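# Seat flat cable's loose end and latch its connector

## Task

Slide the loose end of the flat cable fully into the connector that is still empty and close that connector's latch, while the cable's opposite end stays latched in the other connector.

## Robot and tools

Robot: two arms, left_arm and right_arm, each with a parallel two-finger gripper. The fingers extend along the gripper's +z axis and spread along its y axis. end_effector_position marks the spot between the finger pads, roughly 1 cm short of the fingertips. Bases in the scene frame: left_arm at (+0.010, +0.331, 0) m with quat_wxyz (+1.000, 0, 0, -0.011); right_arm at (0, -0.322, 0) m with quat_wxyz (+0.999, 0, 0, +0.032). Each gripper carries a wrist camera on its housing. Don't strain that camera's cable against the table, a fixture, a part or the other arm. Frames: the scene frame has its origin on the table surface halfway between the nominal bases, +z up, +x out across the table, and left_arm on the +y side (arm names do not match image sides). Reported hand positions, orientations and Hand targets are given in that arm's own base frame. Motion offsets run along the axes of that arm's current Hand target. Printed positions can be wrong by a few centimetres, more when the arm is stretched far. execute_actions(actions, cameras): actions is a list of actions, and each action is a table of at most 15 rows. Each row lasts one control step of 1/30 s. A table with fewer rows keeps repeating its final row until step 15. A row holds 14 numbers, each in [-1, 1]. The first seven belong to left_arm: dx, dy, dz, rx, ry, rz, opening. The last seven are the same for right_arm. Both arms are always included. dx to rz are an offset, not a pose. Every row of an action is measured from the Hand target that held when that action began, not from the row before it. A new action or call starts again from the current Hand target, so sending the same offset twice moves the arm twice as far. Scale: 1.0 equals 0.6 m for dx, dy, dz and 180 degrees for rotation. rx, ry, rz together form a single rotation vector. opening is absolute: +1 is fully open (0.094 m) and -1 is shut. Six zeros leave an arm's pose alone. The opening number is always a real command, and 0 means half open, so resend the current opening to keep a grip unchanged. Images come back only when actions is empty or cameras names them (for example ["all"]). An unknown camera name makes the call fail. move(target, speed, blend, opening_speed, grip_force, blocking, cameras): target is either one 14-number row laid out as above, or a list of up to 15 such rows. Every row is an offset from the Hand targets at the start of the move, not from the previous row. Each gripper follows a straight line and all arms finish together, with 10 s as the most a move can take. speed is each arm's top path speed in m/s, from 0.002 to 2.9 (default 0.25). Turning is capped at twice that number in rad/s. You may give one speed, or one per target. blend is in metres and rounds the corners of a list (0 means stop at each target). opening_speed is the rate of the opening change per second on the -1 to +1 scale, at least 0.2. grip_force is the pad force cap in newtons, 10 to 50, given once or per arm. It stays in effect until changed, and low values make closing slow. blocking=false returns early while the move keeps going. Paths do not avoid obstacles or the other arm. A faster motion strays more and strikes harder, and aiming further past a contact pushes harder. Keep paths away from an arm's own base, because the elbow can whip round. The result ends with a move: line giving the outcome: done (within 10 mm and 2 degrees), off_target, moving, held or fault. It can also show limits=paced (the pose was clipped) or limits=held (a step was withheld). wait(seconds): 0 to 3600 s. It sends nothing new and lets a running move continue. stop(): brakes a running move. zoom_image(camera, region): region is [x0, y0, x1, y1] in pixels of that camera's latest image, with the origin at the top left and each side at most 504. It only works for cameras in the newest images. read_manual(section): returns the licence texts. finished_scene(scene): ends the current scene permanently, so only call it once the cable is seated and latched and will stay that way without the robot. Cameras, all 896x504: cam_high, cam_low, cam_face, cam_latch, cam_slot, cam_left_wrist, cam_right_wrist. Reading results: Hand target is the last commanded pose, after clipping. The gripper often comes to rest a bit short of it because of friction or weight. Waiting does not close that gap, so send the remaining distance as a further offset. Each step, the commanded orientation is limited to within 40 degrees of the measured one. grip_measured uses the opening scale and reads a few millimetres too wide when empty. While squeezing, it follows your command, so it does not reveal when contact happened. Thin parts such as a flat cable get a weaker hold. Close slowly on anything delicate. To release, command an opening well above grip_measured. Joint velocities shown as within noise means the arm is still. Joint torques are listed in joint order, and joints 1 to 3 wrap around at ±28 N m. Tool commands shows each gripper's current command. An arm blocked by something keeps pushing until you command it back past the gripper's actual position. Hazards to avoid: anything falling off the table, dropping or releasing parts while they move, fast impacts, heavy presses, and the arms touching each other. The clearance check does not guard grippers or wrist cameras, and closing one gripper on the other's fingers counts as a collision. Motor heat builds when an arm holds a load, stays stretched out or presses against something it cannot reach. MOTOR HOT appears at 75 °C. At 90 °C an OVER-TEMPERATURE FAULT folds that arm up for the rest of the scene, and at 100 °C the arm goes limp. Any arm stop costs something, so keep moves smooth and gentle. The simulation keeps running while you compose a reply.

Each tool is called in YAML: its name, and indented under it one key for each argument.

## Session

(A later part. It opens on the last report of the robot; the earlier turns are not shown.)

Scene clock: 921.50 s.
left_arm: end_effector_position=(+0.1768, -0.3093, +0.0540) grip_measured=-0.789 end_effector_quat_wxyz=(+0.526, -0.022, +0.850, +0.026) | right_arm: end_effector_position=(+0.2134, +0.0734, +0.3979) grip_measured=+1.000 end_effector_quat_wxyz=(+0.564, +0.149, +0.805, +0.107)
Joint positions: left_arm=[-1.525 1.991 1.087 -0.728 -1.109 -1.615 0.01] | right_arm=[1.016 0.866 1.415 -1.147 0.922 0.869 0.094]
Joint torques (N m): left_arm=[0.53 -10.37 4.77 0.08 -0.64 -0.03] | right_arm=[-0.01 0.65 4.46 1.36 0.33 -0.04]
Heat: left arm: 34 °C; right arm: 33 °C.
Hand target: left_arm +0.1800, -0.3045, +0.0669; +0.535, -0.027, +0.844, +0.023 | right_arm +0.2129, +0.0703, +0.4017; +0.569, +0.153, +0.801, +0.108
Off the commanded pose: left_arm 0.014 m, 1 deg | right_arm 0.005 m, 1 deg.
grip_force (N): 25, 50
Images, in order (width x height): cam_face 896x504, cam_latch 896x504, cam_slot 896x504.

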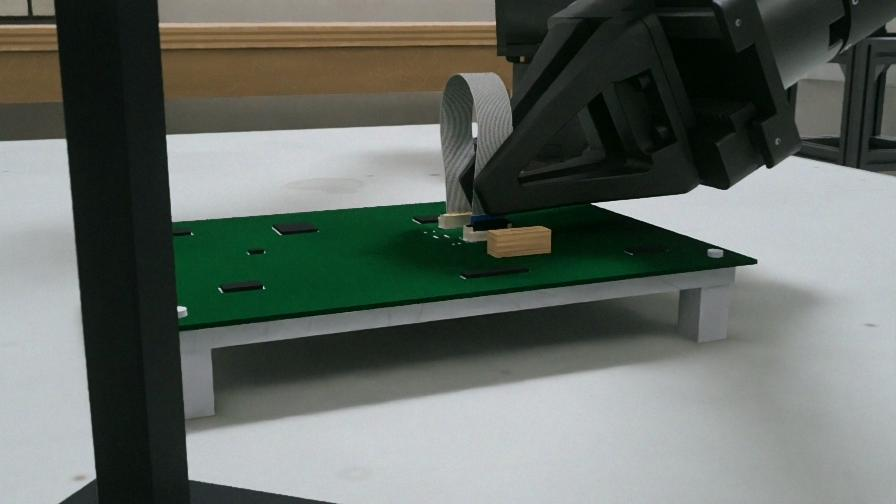

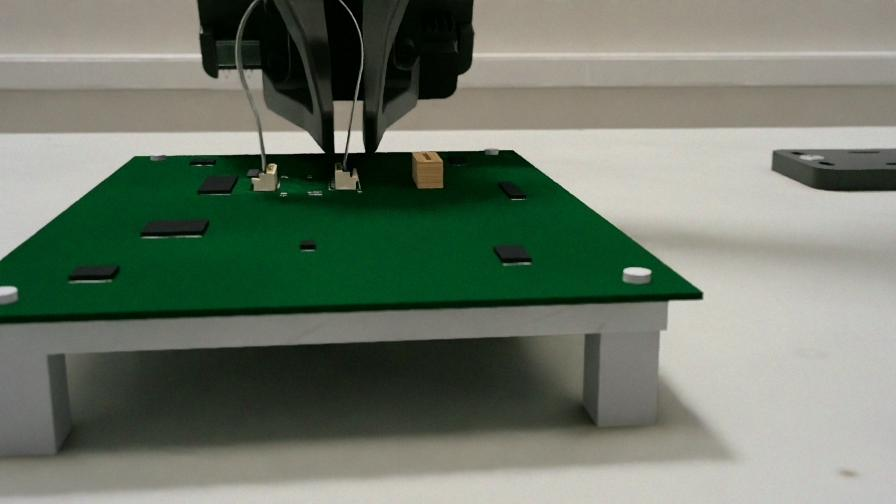

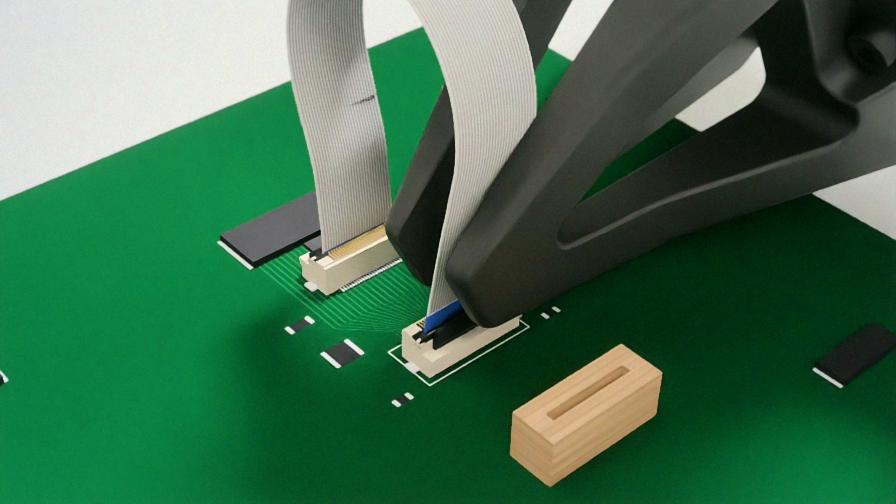

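execute_actions:
  actions:
    - [[-0.0016,-0.0004,-0.0007,0.0005,0.00003,-0.001,-0.787,0,0,0,0,0,0,1.0],[-0.003172,-0.000612,-0.001394,0.00095,0.000059,-0.002022,-0.787,0,0,0,0,0,0,1.0]]
  cameras: ["cam_latch"]

zoom_image:
  camera: "cam_latch"
  region: [310, 110, 380, 180]

Scene clock: 927.83 s.
left_arm: end_effector_position=(+0.1768, -0.3096, +0.0559) grip_measured=-0.789 end_effector_quat_wxyz=(+0.526, -0.024, +0.850, +0.024) | right_arm: end_effector_position=(+0.2134, +0.0734, +0.3979) grip_measured=+1.000 end_effector_quat_wxyz=(+0.564, +0.149, +0.805, +0.107)
Joint positions: left_arm=[-1.525 1.985 1.087 -0.729 -1.109 -1.615 0.01] | right_arm=[1.016 0.866 1.415 -1.147 0.922 0.869 0.094]
Joint torques (N m): left_arm=[0.62 -10.13 4.75 0.1 -0.67 -0.01] | right_arm=[0.01 0.65 4.45 1.36 0.34 -0.04]
Heat: left arm: 35 °C; right arm: 33 °C.
Hand target: left_arm +0.1800, -0.3049, +0.0689; +0.535, -0.029, +0.844, +0.020 | right_arm +0.2129, +0.0703, +0.4017; +0.569, +0.153, +0.801, +0.108
Off the commanded pose: left_arm 0.014 m, 1 deg | right_arm 0.005 m, 1 deg.
grip_force (N): 25, 50

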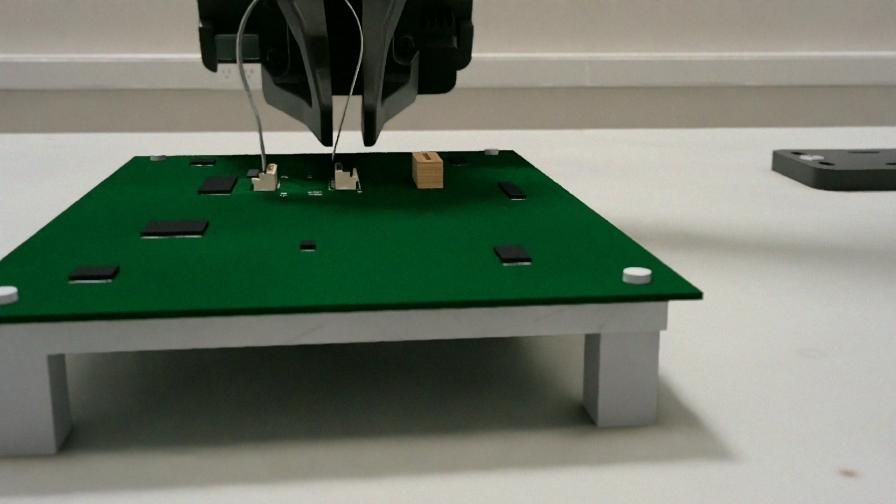

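Scaled by 7.200 from the camera's image (finer frame: 1280x720).

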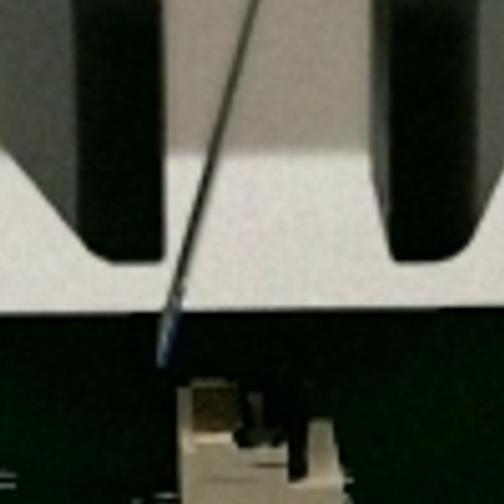

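execute_actions:
  actions: []
  cameras: ["cam_latch", "cam_slot", "cam_face"]

Scene clock: 935.33 s.
left_arm: end_effector_position=(+0.1768, -0.3096, +0.0559) grip_measured=-0.789 end_effector_quat_wxyz=(+0.526, -0.024, +0.850, +0.024) | right_arm: end_effector_position=(+0.2134, +0.0734, +0.3979) grip_measured=+1.000 end_effector_quat_wxyz=(+0.564, +0.149, +0.805, +0.107)
Joint positions: left_arm=[-1.525 1.985 1.087 -0.729 -1.109 -1.615 0.01] | right_arm=[1.016 0.866 1.415 -1.147 0.922 0.869 0.094]
Joint velocities: within noise
Joint torques (N m): left_arm=[0.61 -10.36 4.7 0.08 -0.68 -0.05] | right_arm=[0.01 0.65 4.46 1.36 0.34 -0.03]
Heat: left arm: 36 °C; right arm: 33 °C.
Hand target: left_arm +0.1800, -0.3049, +0.0689; +0.535, -0.029, +0.844, +0.020 | right_arm +0.2129, +0.0703, +0.4017; +0.569, +0.153, +0.801, +0.108
Tool commands: left_gripper/opening=-0.787 right_gripper/opening=+1.0
Off the commanded pose: left_arm 0.014 m, 1 deg | right_arm 0.005 m, 1 deg.
grip_force (N): 25, 50
Images, in order (width x height): cam_face 896x504, cam_latch 896x504, cam_slot 896x504.

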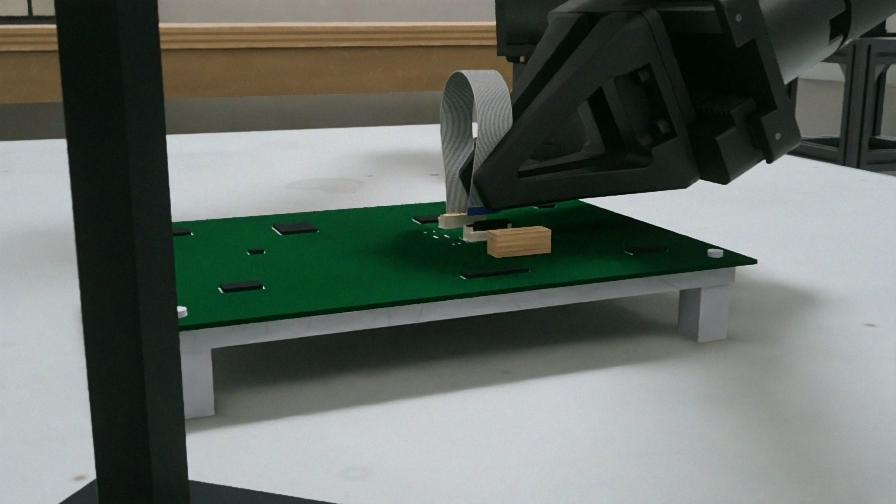

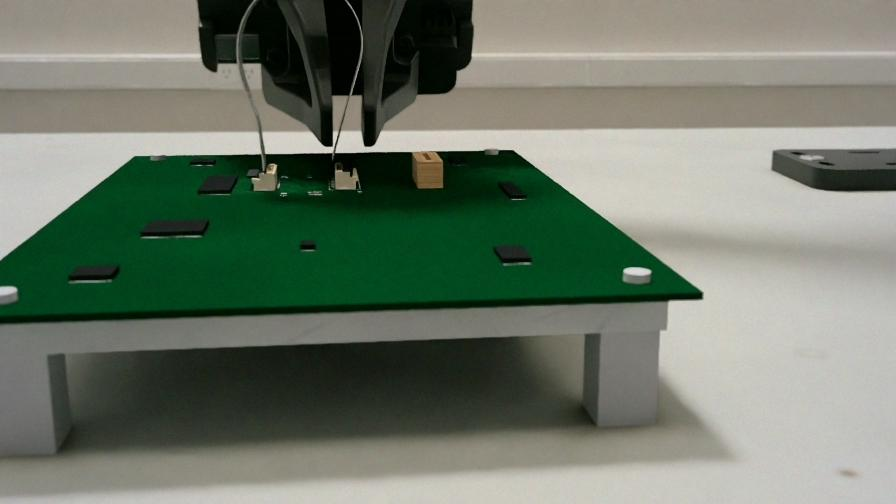

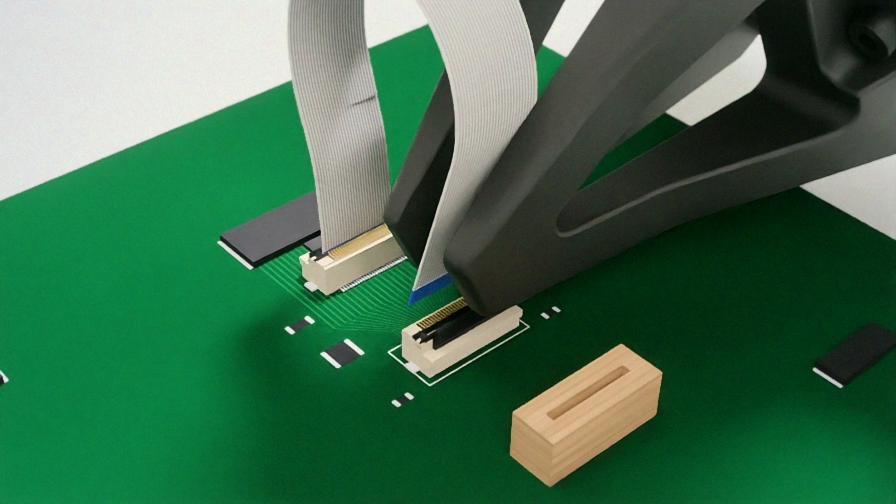

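execute_actions:
  actions:
    - [[-0.001071,-0.000189,-0.00051,0.00033,0.00002,-0.000699,-0.787,0,0,0,0,0,0,1.0],[-0.002142,-0.000377,-0.001021,0.000659,0.00004,-0.001397,-0.787,0,0,0,0,0,0,1.0],[-0.003213,-0.000566,-0.001531,0.000989,0.00006,-0.002096,-0.787,0,0,0,0,0,0,1.0],[-0.004284,-0.000754,-0.002042,0.001318,0.00008,-0.002795,-0.787,0,0,0,0,0,0,1.0],[-0.005355,-0.000943,-0.002552,0.001648,0.0001,-0.003494,-0.787,0,0,0,0,0,0,1.0],[-0.006426,-0.001131,-0.003063,0.001977,0.00012,-0.004192,-0.787,0,0,0,0,0,0,1.0],[-0.007497,-0.00132,-0.003573,0.002307,0.000138,-0.004891,-0.787,0,0,0,0,0,0,1.0]]
  cameras: ["cam_latch"]

zoom_image:
  camera: "cam_latch"
  region: [310, 105, 380, 195]

Scene clock: 941.17 s.
left_arm: end_effector_position=(+0.1769, -0.3106, +0.0615) grip_measured=-0.789 end_effector_quat_wxyz=(+0.526, -0.029, +0.850, +0.016) | right_arm: end_effector_position=(+0.2134, +0.0734, +0.3979) grip_measured=+1.000 end_effector_quat_wxyz=(+0.564, +0.149, +0.805, +0.107)
Joint positions: left_arm=[-1.525 1.966 1.087 -0.729 -1.109 -1.615 0.01] | right_arm=[1.016 0.866 1.415 -1.147 0.922 0.869 0.094]
Joint torques (N m): left_arm=[0.53 -10.07 4.96 0.13 -0.65 -0.02] | right_arm=[-0.01 0.66 4.46 1.36 0.33 -0.03]
Heat: left arm: 36 °C; right arm: 33 °C.
Hand target: left_arm +0.1801, -0.3057, +0.0739; +0.536, -0.034, +0.844, +0.013 | right_arm +0.2129, +0.0703, +0.4017; +0.569, +0.153, +0.801, +0.108
Off the commanded pose: left_arm 0.014 m, 1 deg | right_arm 0.005 m, 1 deg.
grip_force (N): 25, 50

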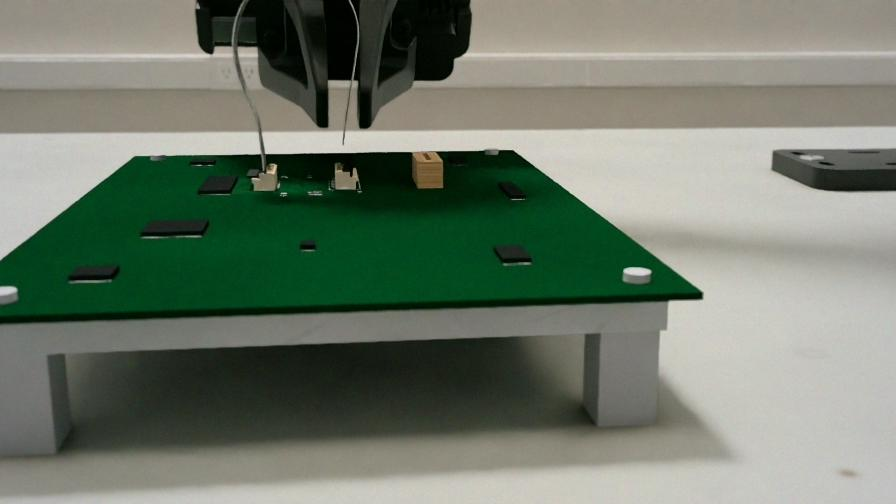

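Scaled by 5.600 from the camera's image (finer frame: 1280x720).

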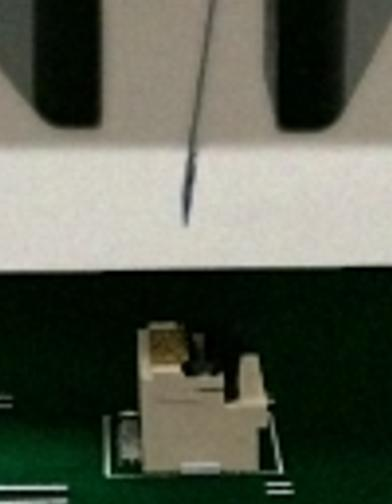

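move:
  target: [0,0,0,0,0,0,-0.468,0,0,0,0,0,0,1.0]
  opening_speed: 0.4
  cameras: ["cam_latch"]

zoom_image:
  camera: "cam_latch"
  region: [220, 0, 420, 195]

Scene clock: 974.70 s.
left_arm: end_effector_position=(+0.1769, -0.3106, +0.0615) grip_measured=-0.470 end_effector_quat_wxyz=(+0.526, -0.029, +0.850, +0.016) | right_arm: end_effector_position=(+0.2134, +0.0734, +0.3979) grip_measured=+1.000 end_effector_quat_wxyz=(+0.564, +0.149, +0.805, +0.107)
Joint positions: left_arm=[-1.525 1.966 1.087 -0.729 -1.109 -1.615 0.025] | right_arm=[1.016 0.866 1.415 -1.147 0.922 0.869 0.094]
Joint torques (N m): left_arm=[0.49 -10.18 4.79 0.1 -0.65 -0.01] | right_arm=[-0.01 0.65 4.46 1.36 0.33 -0.04]
Heat: left arm: 36 °C; right arm: 33 °C.
Hand target: left_arm +0.1801, -0.3057, +0.0739; +0.536, -0.034, +0.844, +0.013 | right_arm +0.2129, +0.0703, +0.4017; +0.569, +0.153, +0.801, +0.108
Off the commanded pose: left_arm 0.014 m, 1 deg | right_arm 0.005 m, 1 deg.
grip_force (N): 25, 50
move: done

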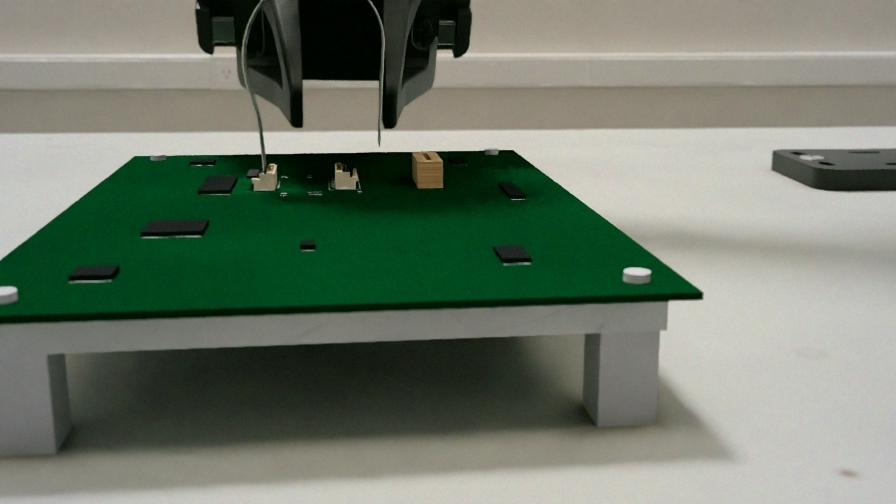

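Scaled by 2.520 from the camera's image (finer frame: 1280x720).

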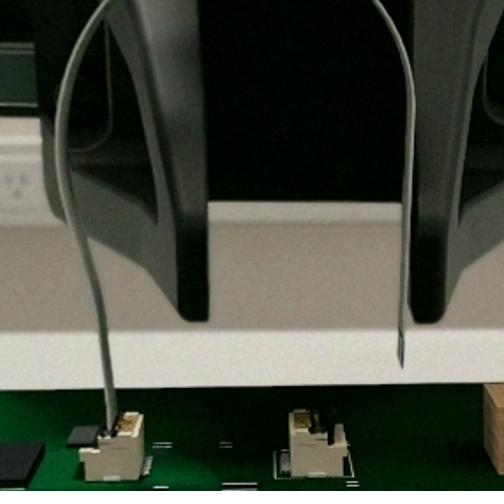

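move:
  target: [0,0,0,0,0,0,-0.298,0,0,0,0,0,0,1.0]
  opening_speed: 0.4
  cameras: ["cam_latch"]

zoom_image:
  camera: "cam_latch"
  region: [220, 0, 420, 195]

Scene clock: 984.73 s.
left_arm: end_effector_position=(+0.1769, -0.3106, +0.0615) grip_measured=-0.300 end_effector_quat_wxyz=(+0.526, -0.029, +0.850, +0.016) | right_arm: end_effector_position=(+0.2134, +0.0734, +0.3979) grip_measured=+1.000 end_effector_quat_wxyz=(+0.564, +0.149, +0.805, +0.107)
Joint positions: left_arm=[-1.525 1.966 1.087 -0.729 -1.109 -1.615 0.033] | right_arm=[1.016 0.866 1.415 -1.147 0.922 0.869 0.094]
Joint torques (N m): left_arm=[0.58 -10.15 4.85 0.12 -0.62 0] | right_arm=[0.01 0.64 4.45 1.36 0.33 -0.03]
Heat: left arm: 36 °C; right arm: 33 °C.
Hand target: left_arm +0.1801, -0.3057, +0.0739; +0.536, -0.034, +0.844, +0.013 | right_arm +0.2129, +0.0703, +0.4017; +0.569, +0.153, +0.801, +0.108
Off the commanded pose: left_arm 0.014 m, 1 deg | right_arm 0.005 m, 1 deg.
grip_force (N): 25, 50
move: done

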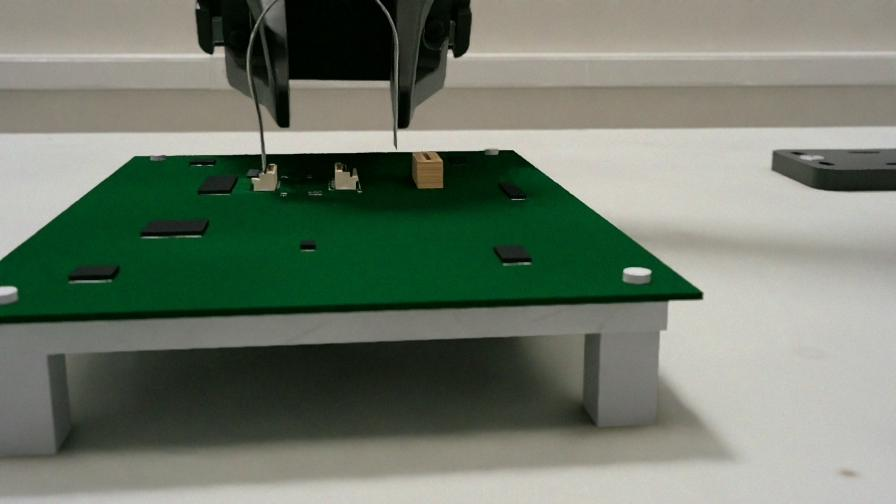

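Scaled by 2.520 from the camera's image (finer frame: 1280x720).

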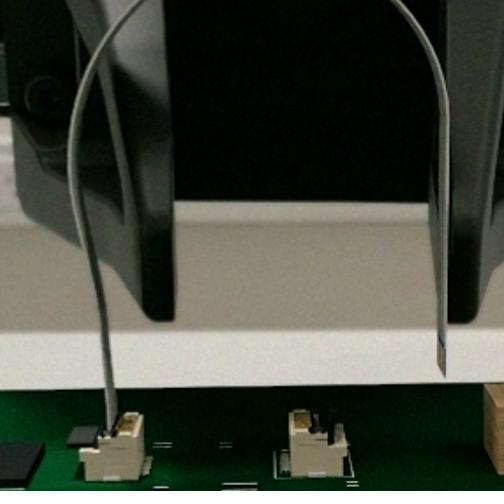

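move:
  target: [0,0,0,0,0,0,-0.16,0,0,0,0,0,0,1.0]
  opening_speed: 0.4
  cameras: ["cam_latch"]

zoom_image:
  camera: "cam_latch"
  region: [220, 0, 420, 195]

Scene clock: 988.23 s.
left_arm: end_effector_position=(+0.1769, -0.3106, +0.0615) grip_measured=-0.162 end_effector_quat_wxyz=(+0.526, -0.029, +0.850, +0.016) | right_arm: end_effector_position=(+0.2134, +0.0734, +0.3979) grip_measured=+1.000 end_effector_quat_wxyz=(+0.564, +0.149, +0.805, +0.107)
Joint positions: left_arm=[-1.525 1.966 1.087 -0.729 -1.109 -1.615 0.039] | right_arm=[1.016 0.866 1.415 -1.147 0.922 0.869 0.094]
Joint torques (N m): left_arm=[0.61 -10.26 4.83 0.12 -0.65 -0.03] | right_arm=[0.01 0.66 4.45 1.36 0.34 -0.03]
Heat: left arm: 36 °C; right arm: 33 °C.
Hand target: left_arm +0.1801, -0.3057, +0.0739; +0.536, -0.034, +0.844, +0.013 | right_arm +0.2129, +0.0703, +0.4017; +0.569, +0.153, +0.801, +0.108
Off the commanded pose: left_arm 0.014 m, 1 deg | right_arm 0.005 m, 1 deg.
grip_force (N): 25, 50
move: done

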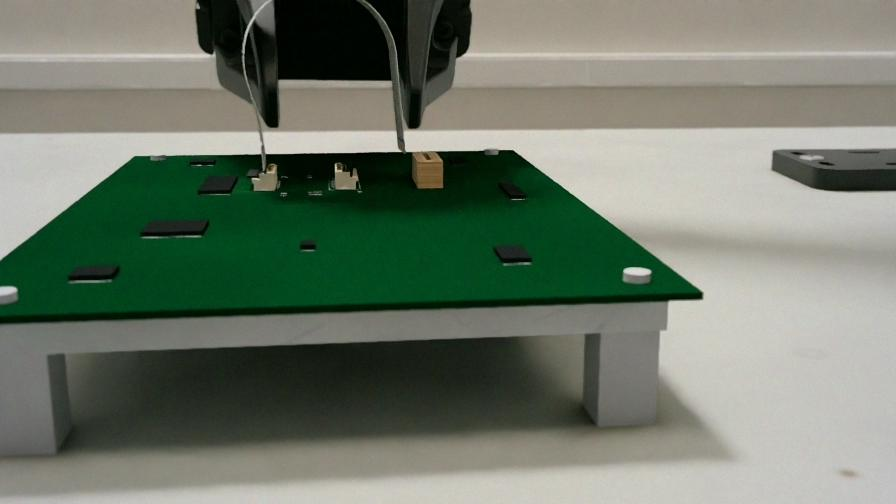

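Scaled by 2.520 from the camera's image (finer frame: 1280x720).

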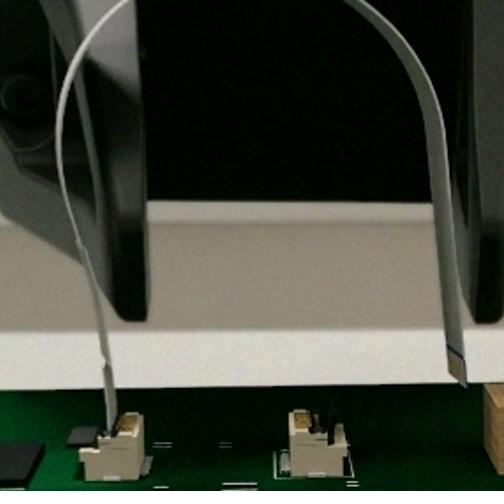

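move:
  target: [0,0,0,0,0,0,-0.6,0,0,0,0,0,0,1.0]
  opening_speed: 0.3
  cameras: ["cam_latch"]

zoom_image:
  camera: "cam_latch"
  region: [220, 0, 420, 195]

Scene clock: 994.23 s.
left_arm: end_effector_position=(+0.1769, -0.3106, +0.0615) grip_measured=-0.598 end_effector_quat_wxyz=(+0.526, -0.029, +0.850, +0.016) | right_arm: end_effector_position=(+0.2134, +0.0734, +0.3979) grip_measured=+1.000 end_effector_quat_wxyz=(+0.564, +0.149, +0.805, +0.107)
Joint positions: left_arm=[-1.525 1.966 1.087 -0.729 -1.109 -1.615 0.019] | right_arm=[1.016 0.866 1.415 -1.147 0.922 0.869 0.094]
Joint torques (N m): left_arm=[0.49 -10.18 4.86 0.08 -0.66 -0.01] | right_arm=[-0.01 0.65 4.46 1.36 0.33 -0.03]
Heat: left arm: 36 °C; right arm: 33 °C.
Hand target: left_arm +0.1801, -0.3057, +0.0739; +0.536, -0.034, +0.844, +0.013 | right_arm +0.2129, +0.0703, +0.4017; +0.569, +0.153, +0.801, +0.108
Off the commanded pose: left_arm 0.014 m, 1 deg | right_arm 0.005 m, 1 deg.
grip_force (N): 25, 50
move: done

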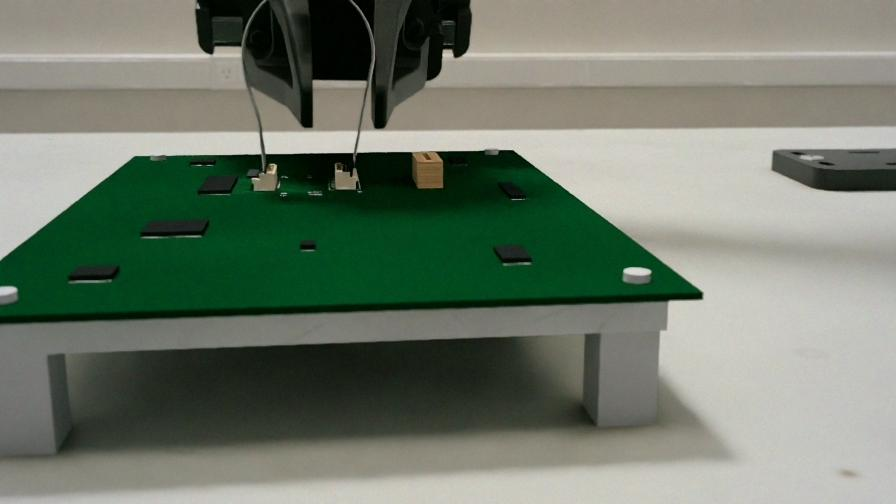

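Scaled by 2.520 from the camera's image (finer frame: 1280x720).

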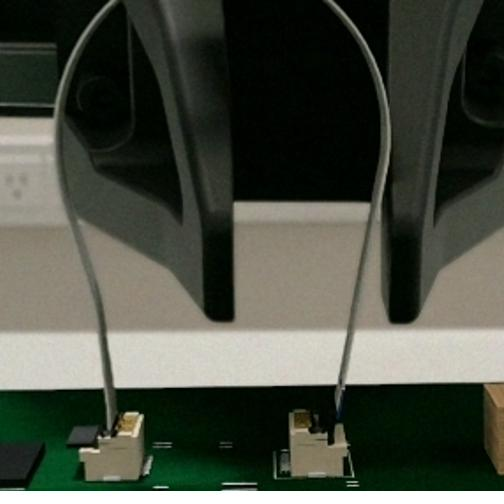

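execute_actions:
  actions:
    - [[-0.000883,-0.000158,-0.000421,0.000272,0.000017,-0.000577,-0.6,0,0,0,0,0,0,1.0],[-0.001767,-0.000316,-0.000841,0.000543,0.000034,-0.001153,-0.6,0,0,0,0,0,0,1.0],[-0.00265,-0.000474,-0.001262,0.000815,0.000051,-0.00173,-0.6,0,0,0,0,0,0,1.0],[-0.003533,-0.000632,-0.001683,0.001086,0.000067,-0.002306,-0.6,0,0,0,0,0,0,1.0],[-0.004417,-0.00079,-0.002103,0.001358,0.000084,-0.002883,-0.6,0,0,0,0,0,0,1.0],[-0.0053,-0.000948,-0.002524,0.001629,0.000101,-0.003459,-0.6,0,0,0,0,0,0,1.0]]
  cameras: ["cam_latch"]

zoom_image:
  camera: "cam_latch"
  region: [300, 95, 400, 195]

Scene clock: 1002.37 s.
left_arm: end_effector_position=(+0.1769, -0.3113, +0.0649) grip_measured=-0.598 end_effector_quat_wxyz=(+0.526, -0.032, +0.850, +0.011) | right_arm: end_effector_position=(+0.2134, +0.0734, +0.3979) grip_measured=+1.000 end_effector_quat_wxyz=(+0.564, +0.149, +0.805, +0.107)
Joint positions: left_arm=[-1.525 1.954 1.087 -0.729 -1.109 -1.615 0.019] | right_arm=[1.016 0.866 1.415 -1.147 0.922 0.869 0.094]
Joint torques (N m): left_arm=[0.69 -10.1 4.89 0.14 -0.65 0.02] | right_arm=[0.01 0.65 4.46 1.36 0.33 -0.04]
Heat: left arm: 36 °C; right arm: 33 °C.
Hand target: left_arm +0.1801, -0.3062, +0.0775; +0.536, -0.037, +0.844, +0.008 | right_arm +0.2129, +0.0703, +0.4017; +0.569, +0.153, +0.801, +0.108
Off the commanded pose: left_arm 0.014 m, 1 deg | right_arm 0.005 m, 1 deg.
grip_force (N): 25, 50

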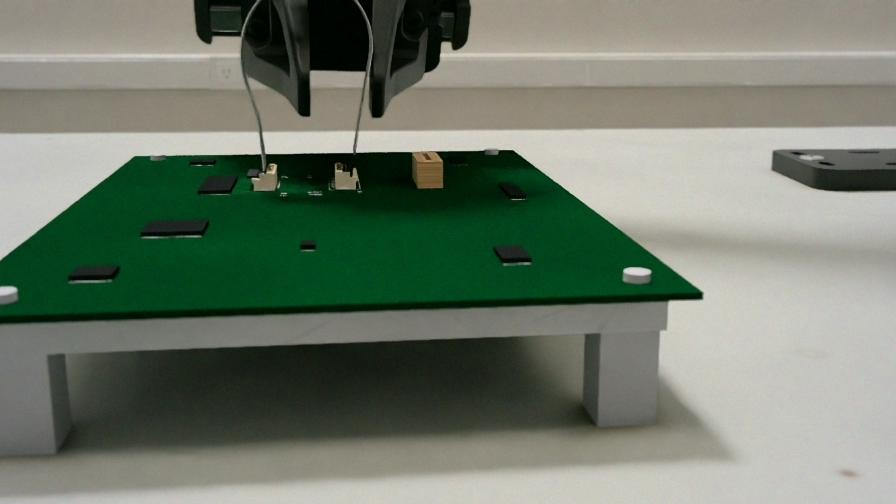

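Scaled by 5.040 from the camera's image (finer frame: 1280x720).

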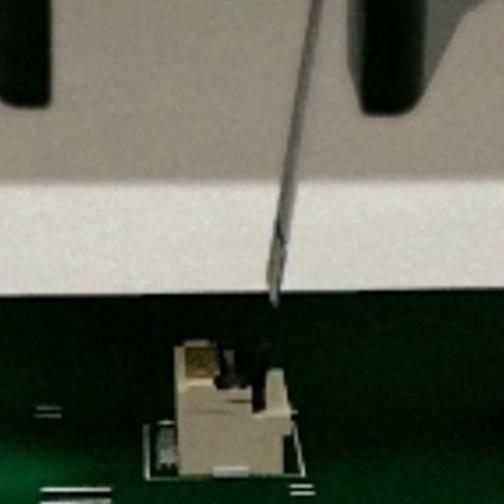

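move:
  target: [0,0,0,0,0,0,-1.0,0,0,0,0,0,0,1.0]
  opening_speed: 0.2
  cameras: ["cam_latch", "cam_slot", "cam_face"]

zoom_image:
  camera: "cam_latch"
  region: [310, 105, 380, 195]

zoom_image:
  camera: "cam_slot"
  region: [380, 240, 540, 390]

zoom_image:
  camera: "cam_face"
  region: [440, 150, 540, 250]

Scene clock: 1007.93 s.
left_arm: end_effector_position=(+0.1769, -0.3113, +0.0649) grip_measured=-0.990 end_effector_quat_wxyz=(+0.526, -0.032, +0.850, +0.011) | right_arm: end_effector_position=(+0.2134, +0.0734, +0.3979) grip_measured=+1.000 end_effector_quat_wxyz=(+0.564, +0.149, +0.805, +0.107)
Joint positions: left_arm=[-1.525 1.954 1.087 -0.729 -1.109 -1.615 0] | right_arm=[1.016 0.866 1.415 -1.147 0.922 0.869 0.094]
Joint torques (N m): left_arm=[0.69 -10.18 5.05 0.14 -0.66 -0.02] | right_arm=[-0.01 0.65 4.48 1.36 0.33 -0.04]
Heat: left arm: 36 °C; right arm: 33 °C.
Hand target: left_arm +0.1801, -0.3062, +0.0775; +0.536, -0.037, +0.844, +0.008 | right_arm +0.2129, +0.0703, +0.4017; +0.569, +0.153, +0.801, +0.108
Off the commanded pose: left_arm 0.014 m, 1 deg | right_arm 0.005 m, 1 deg.
grip_force (N): 25, 50
move: done
Images, in order (width x height): cam_face 896x504, cam_latch 896x504, cam_slot 896x504.

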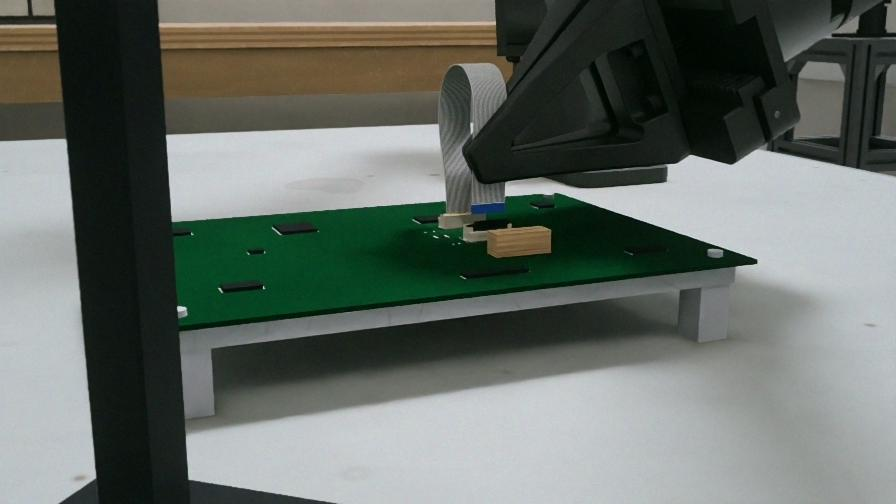

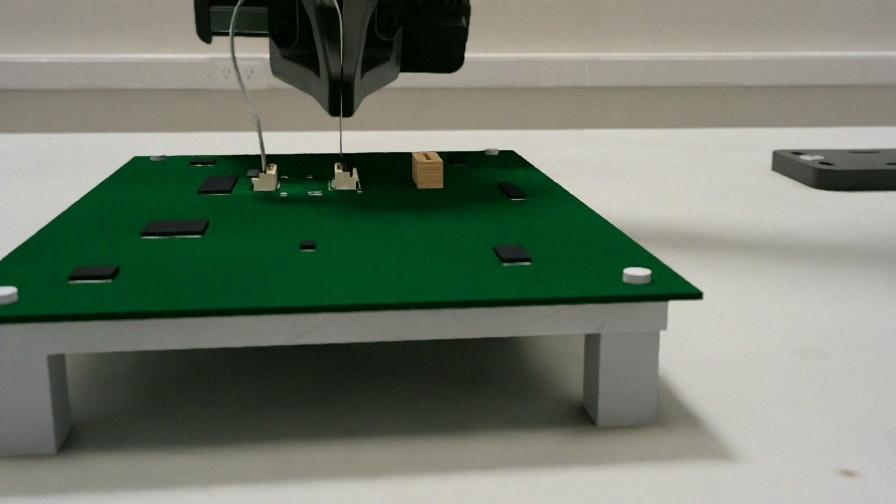

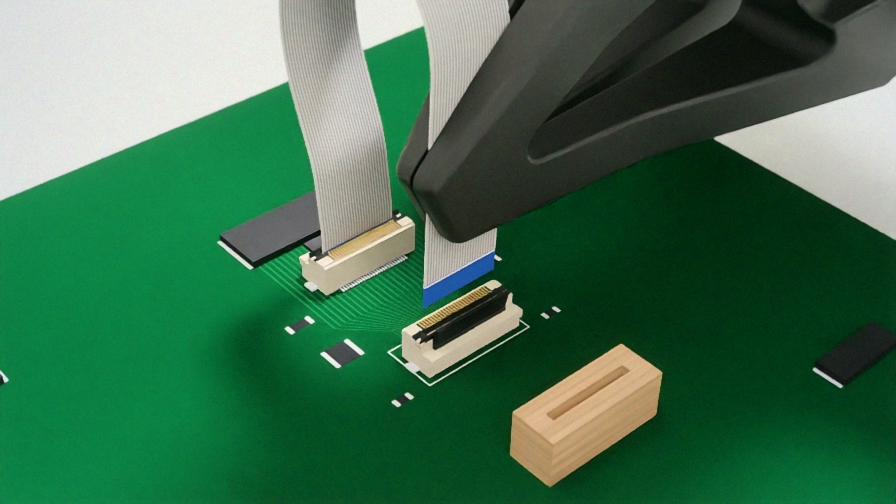

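Scaled by 5.600 from the camera's image (finer frame: 1280x720).

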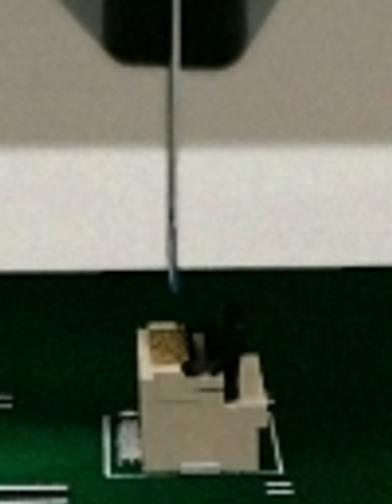

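Scaled by 3.150 from the camera's image (finer frame: 1280x720).

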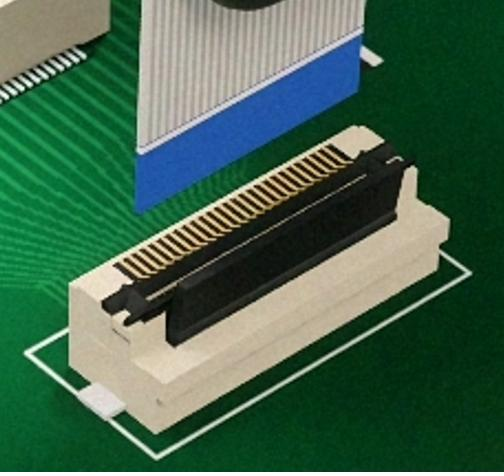

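Scaled by 5.040 from the camera's image (finer frame: 1280x720).

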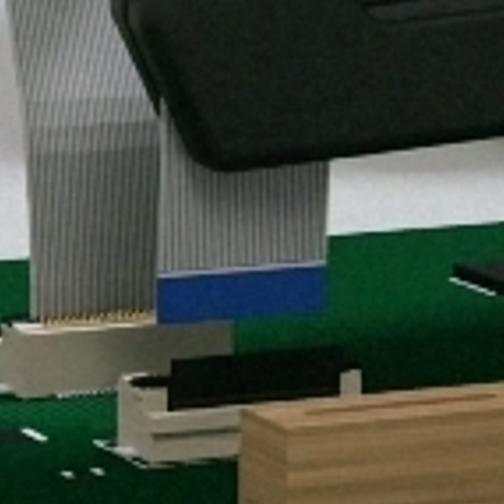

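execute_actions:
  actions:
    - [[0.004408,0.00084,0.002101,-0.001359,-0.000084,0.002883,-1.0,0,0,0,0,0,0,1.0],[0.008807,0.00173,0.004201,-0.002717,-0.000167,0.005766,-1.0,0,0,0,0,0,0,1.0],[0.013197,0.002667,0.006297,-0.004076,-0.000251,0.008649,-1.0,0,0,0,0,0,0,1.0],[0.017579,0.003654,0.00839,-0.005434,-0.000335,0.011531,-1.0,0,0,0,0,0,0,1.0],[0.02195,0.004688,0.01048,-0.006793,-0.000419,0.014414,-1.0,0,0,0,0,0,0,1.0],[0.026312,0.005771,0.012567,-0.008151,-0.000502,0.017297,-1.0,0,0,0,0,0,0,1.0],[0.030663,0.006902,0.01465,-0.00951,-0.000586,0.02018,-1.0,0,0,0,0,0,0,1.0]]
  cameras: ["cam_latch", "cam_slot", "cam_face"]

zoom_image:
  camera: "cam_latch"
  region: [310, 110, 380, 200]

zoom_image:
  camera: "cam_slot"
  region: [390, 260, 530, 380]

zoom_image:
  camera: "cam_face"
  region: [450, 170, 530, 250]

Scene clock: 1027.87 s.
left_arm: end_effector_position=(+0.1769, -0.3104, +0.0612) grip_measured=-0.990 end_effector_quat_wxyz=(+0.526, -0.028, +0.850, +0.017) | right_arm: end_effector_position=(+0.2134, +0.0734, +0.3979) grip_measured=+1.000 end_effector_quat_wxyz=(+0.564, +0.149, +0.805, +0.107)
Joint positions: left_arm=[-1.525 1.967 1.087 -0.73 -1.109 -1.615 0] | right_arm=[1.016 0.866 1.415 -1.147 0.922 0.869 0.094]
Joint torques (N m): left_arm=[0.62 -6.31 4.79 0.12 -0.65 -0.01] | right_arm=[-0.01 0.65 4.46 1.36 0.34 -0.03]
Heat: left arm: 36 °C; right arm: 33 °C.
Hand target: left_arm +0.1800, -0.3026, +0.0571; +0.535, -0.018, +0.844, +0.037 | right_arm +0.2129, +0.0703, +0.4017; +0.569, +0.153, +0.801, +0.108
Off the commanded pose: left_arm 0.009 m, 3 deg | right_arm 0.005 m, 1 deg.
grip_force (N): 25, 50
Images, in order (width x height): cam_face 896x504, cam_latch 896x504, cam_slot 896x504.

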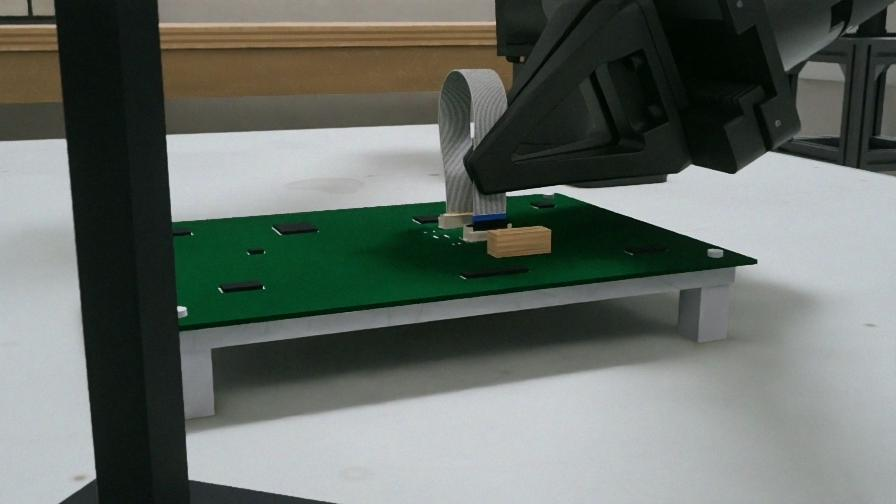

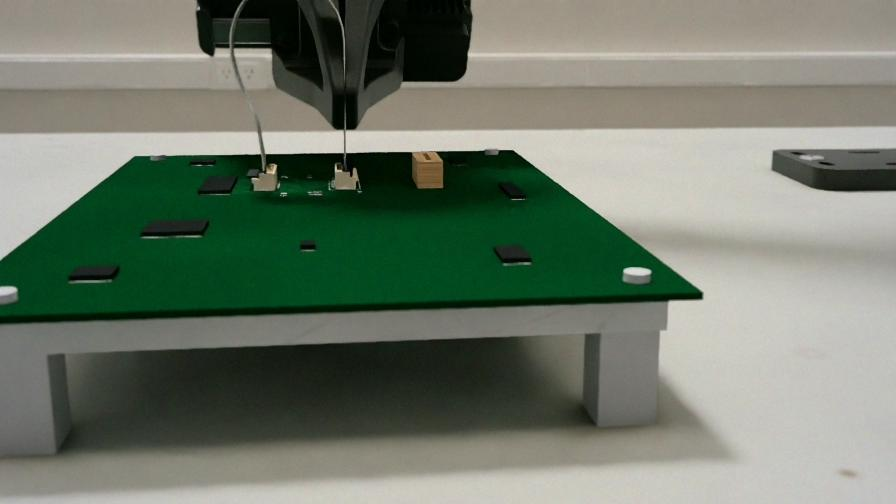

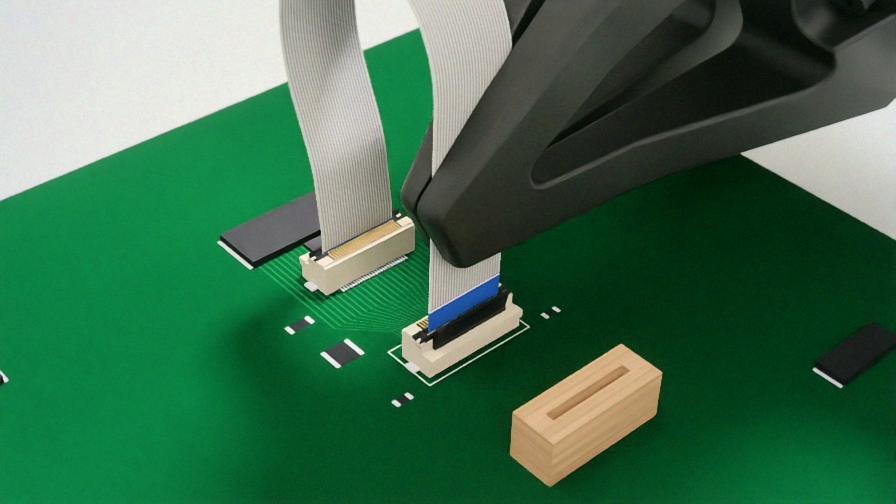

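Scaled by 5.600 from the camera's image (finer frame: 1280x720).

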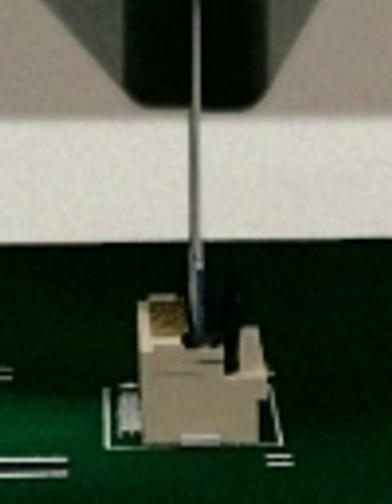

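Scaled by 3.600 from the camera's image (finer frame: 1280x720).

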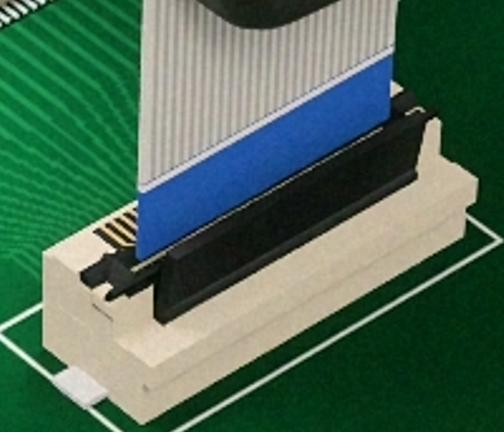

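Scaled by 6.300 from the camera's image (finer frame: 1280x720).

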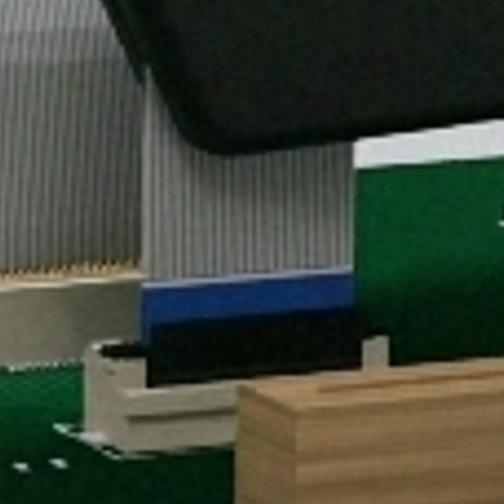

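execute_actions:
  actions:
    - [[-0.001314,-0.000138,0.000002,0.000146,-0.001392,0.000033,-1.0,0,0,0,0,0,0,1.0],[-0.002628,-0.000276,0.000004,0.000291,-0.002785,0.000067,-1.0,0,0,0,0,0,0,1.0],[-0.003941,-0.000413,0.000005,0.000437,-0.004177,0.0001,-1.0,0,0,0,0,0,0,1.0],[-0.005255,-0.000551,0.000007,0.000582,-0.00557,0.000134,-1.0,0,0,0,0,0,0,1.0],[-0.006569,-0.000689,0.000009,0.000728,-0.006962,0.000167,-1.0,0,0,0,0,0,0,1.0]]
  cameras: ["cam_latch", "cam_slot", "cam_face"]

zoom_image:
  camera: "cam_face"
  region: [450, 170, 530, 250]

Scene clock: 1036.53 s.
left_arm: end_effector_position=(+0.1780, -0.3104, +0.0634) grip_measured=-0.990 end_effector_quat_wxyz=(+0.532, -0.028, +0.846, +0.017) | right_arm: end_effector_position=(+0.2134, +0.0734, +0.3979) grip_measured=+1.000 end_effector_quat_wxyz=(+0.564, +0.149, +0.805, +0.107)
Joint positions: left_arm=[-1.525 1.967 1.087 -0.73 -1.123 -1.615 0] | right_arm=[1.016 0.866 1.415 -1.147 0.922 0.869 0.094]
Joint torques (N m): left_arm=[0.39 -6.16 4.75 0.16 -0.74 0.05] | right_arm=[-0.01 0.65 4.46 1.36 0.33 -0.04]
Heat: left arm: 35 °C; right arm: 33 °C.
Hand target: left_arm +0.1817, -0.3030, +0.0606; +0.545, -0.017, +0.838, +0.037 | right_arm +0.2129, +0.0703, +0.4017; +0.569, +0.153, +0.801, +0.108
Off the commanded pose: left_arm 0.009 m, 3 deg | right_arm 0.005 m, 1 deg.
grip_force (N): 25, 50
Images, in order (width x height): cam_face 896x504, cam_latch 896x504, cam_slot 896x504.

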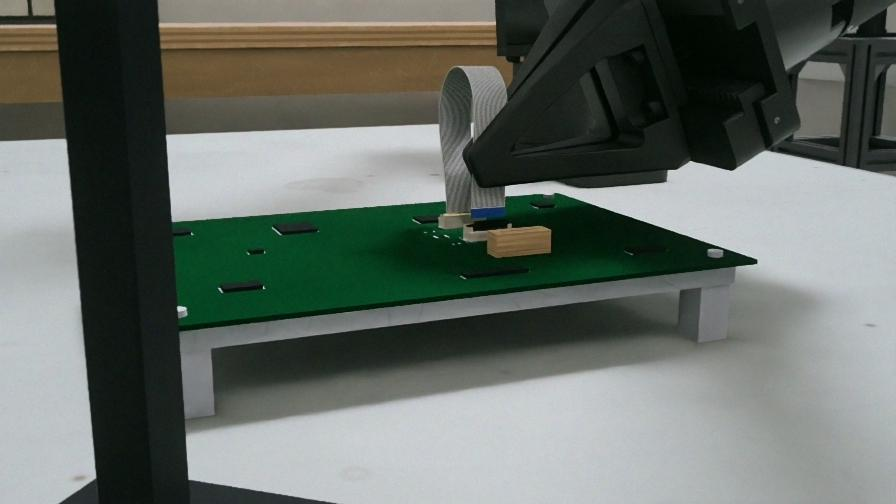

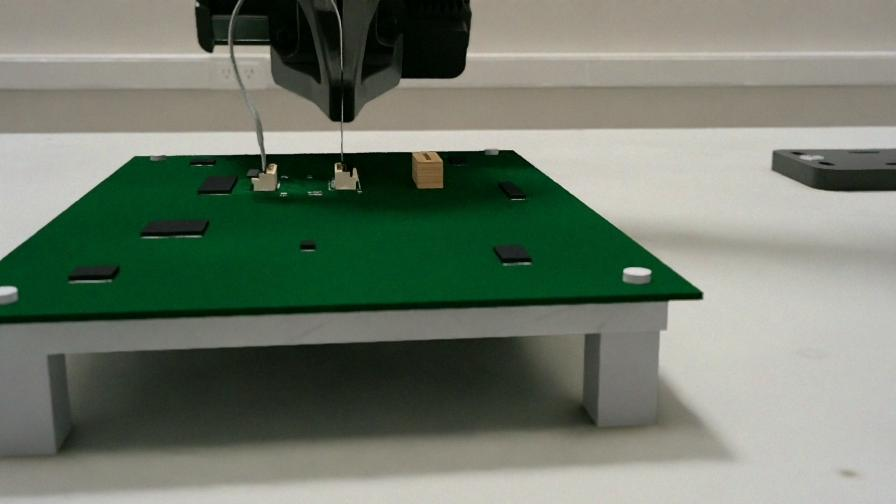

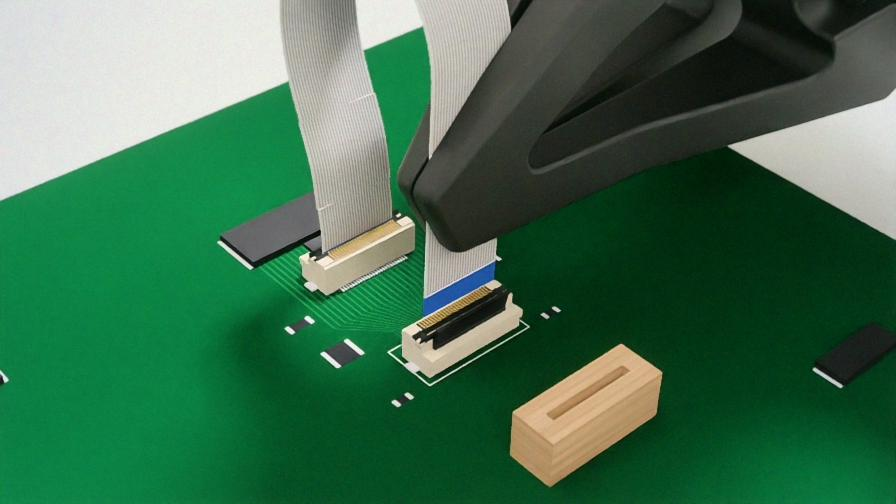

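Scaled by 6.300 from the camera's image (finer frame: 1280x720).

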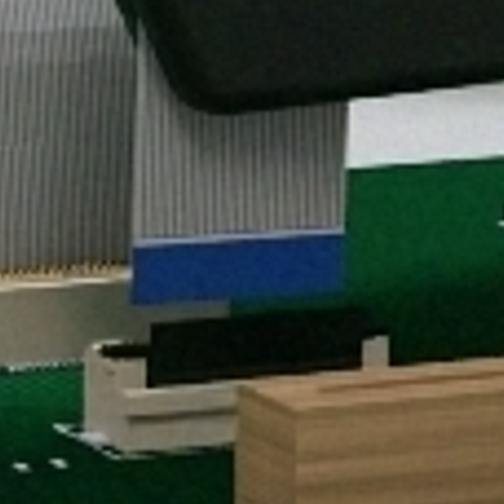

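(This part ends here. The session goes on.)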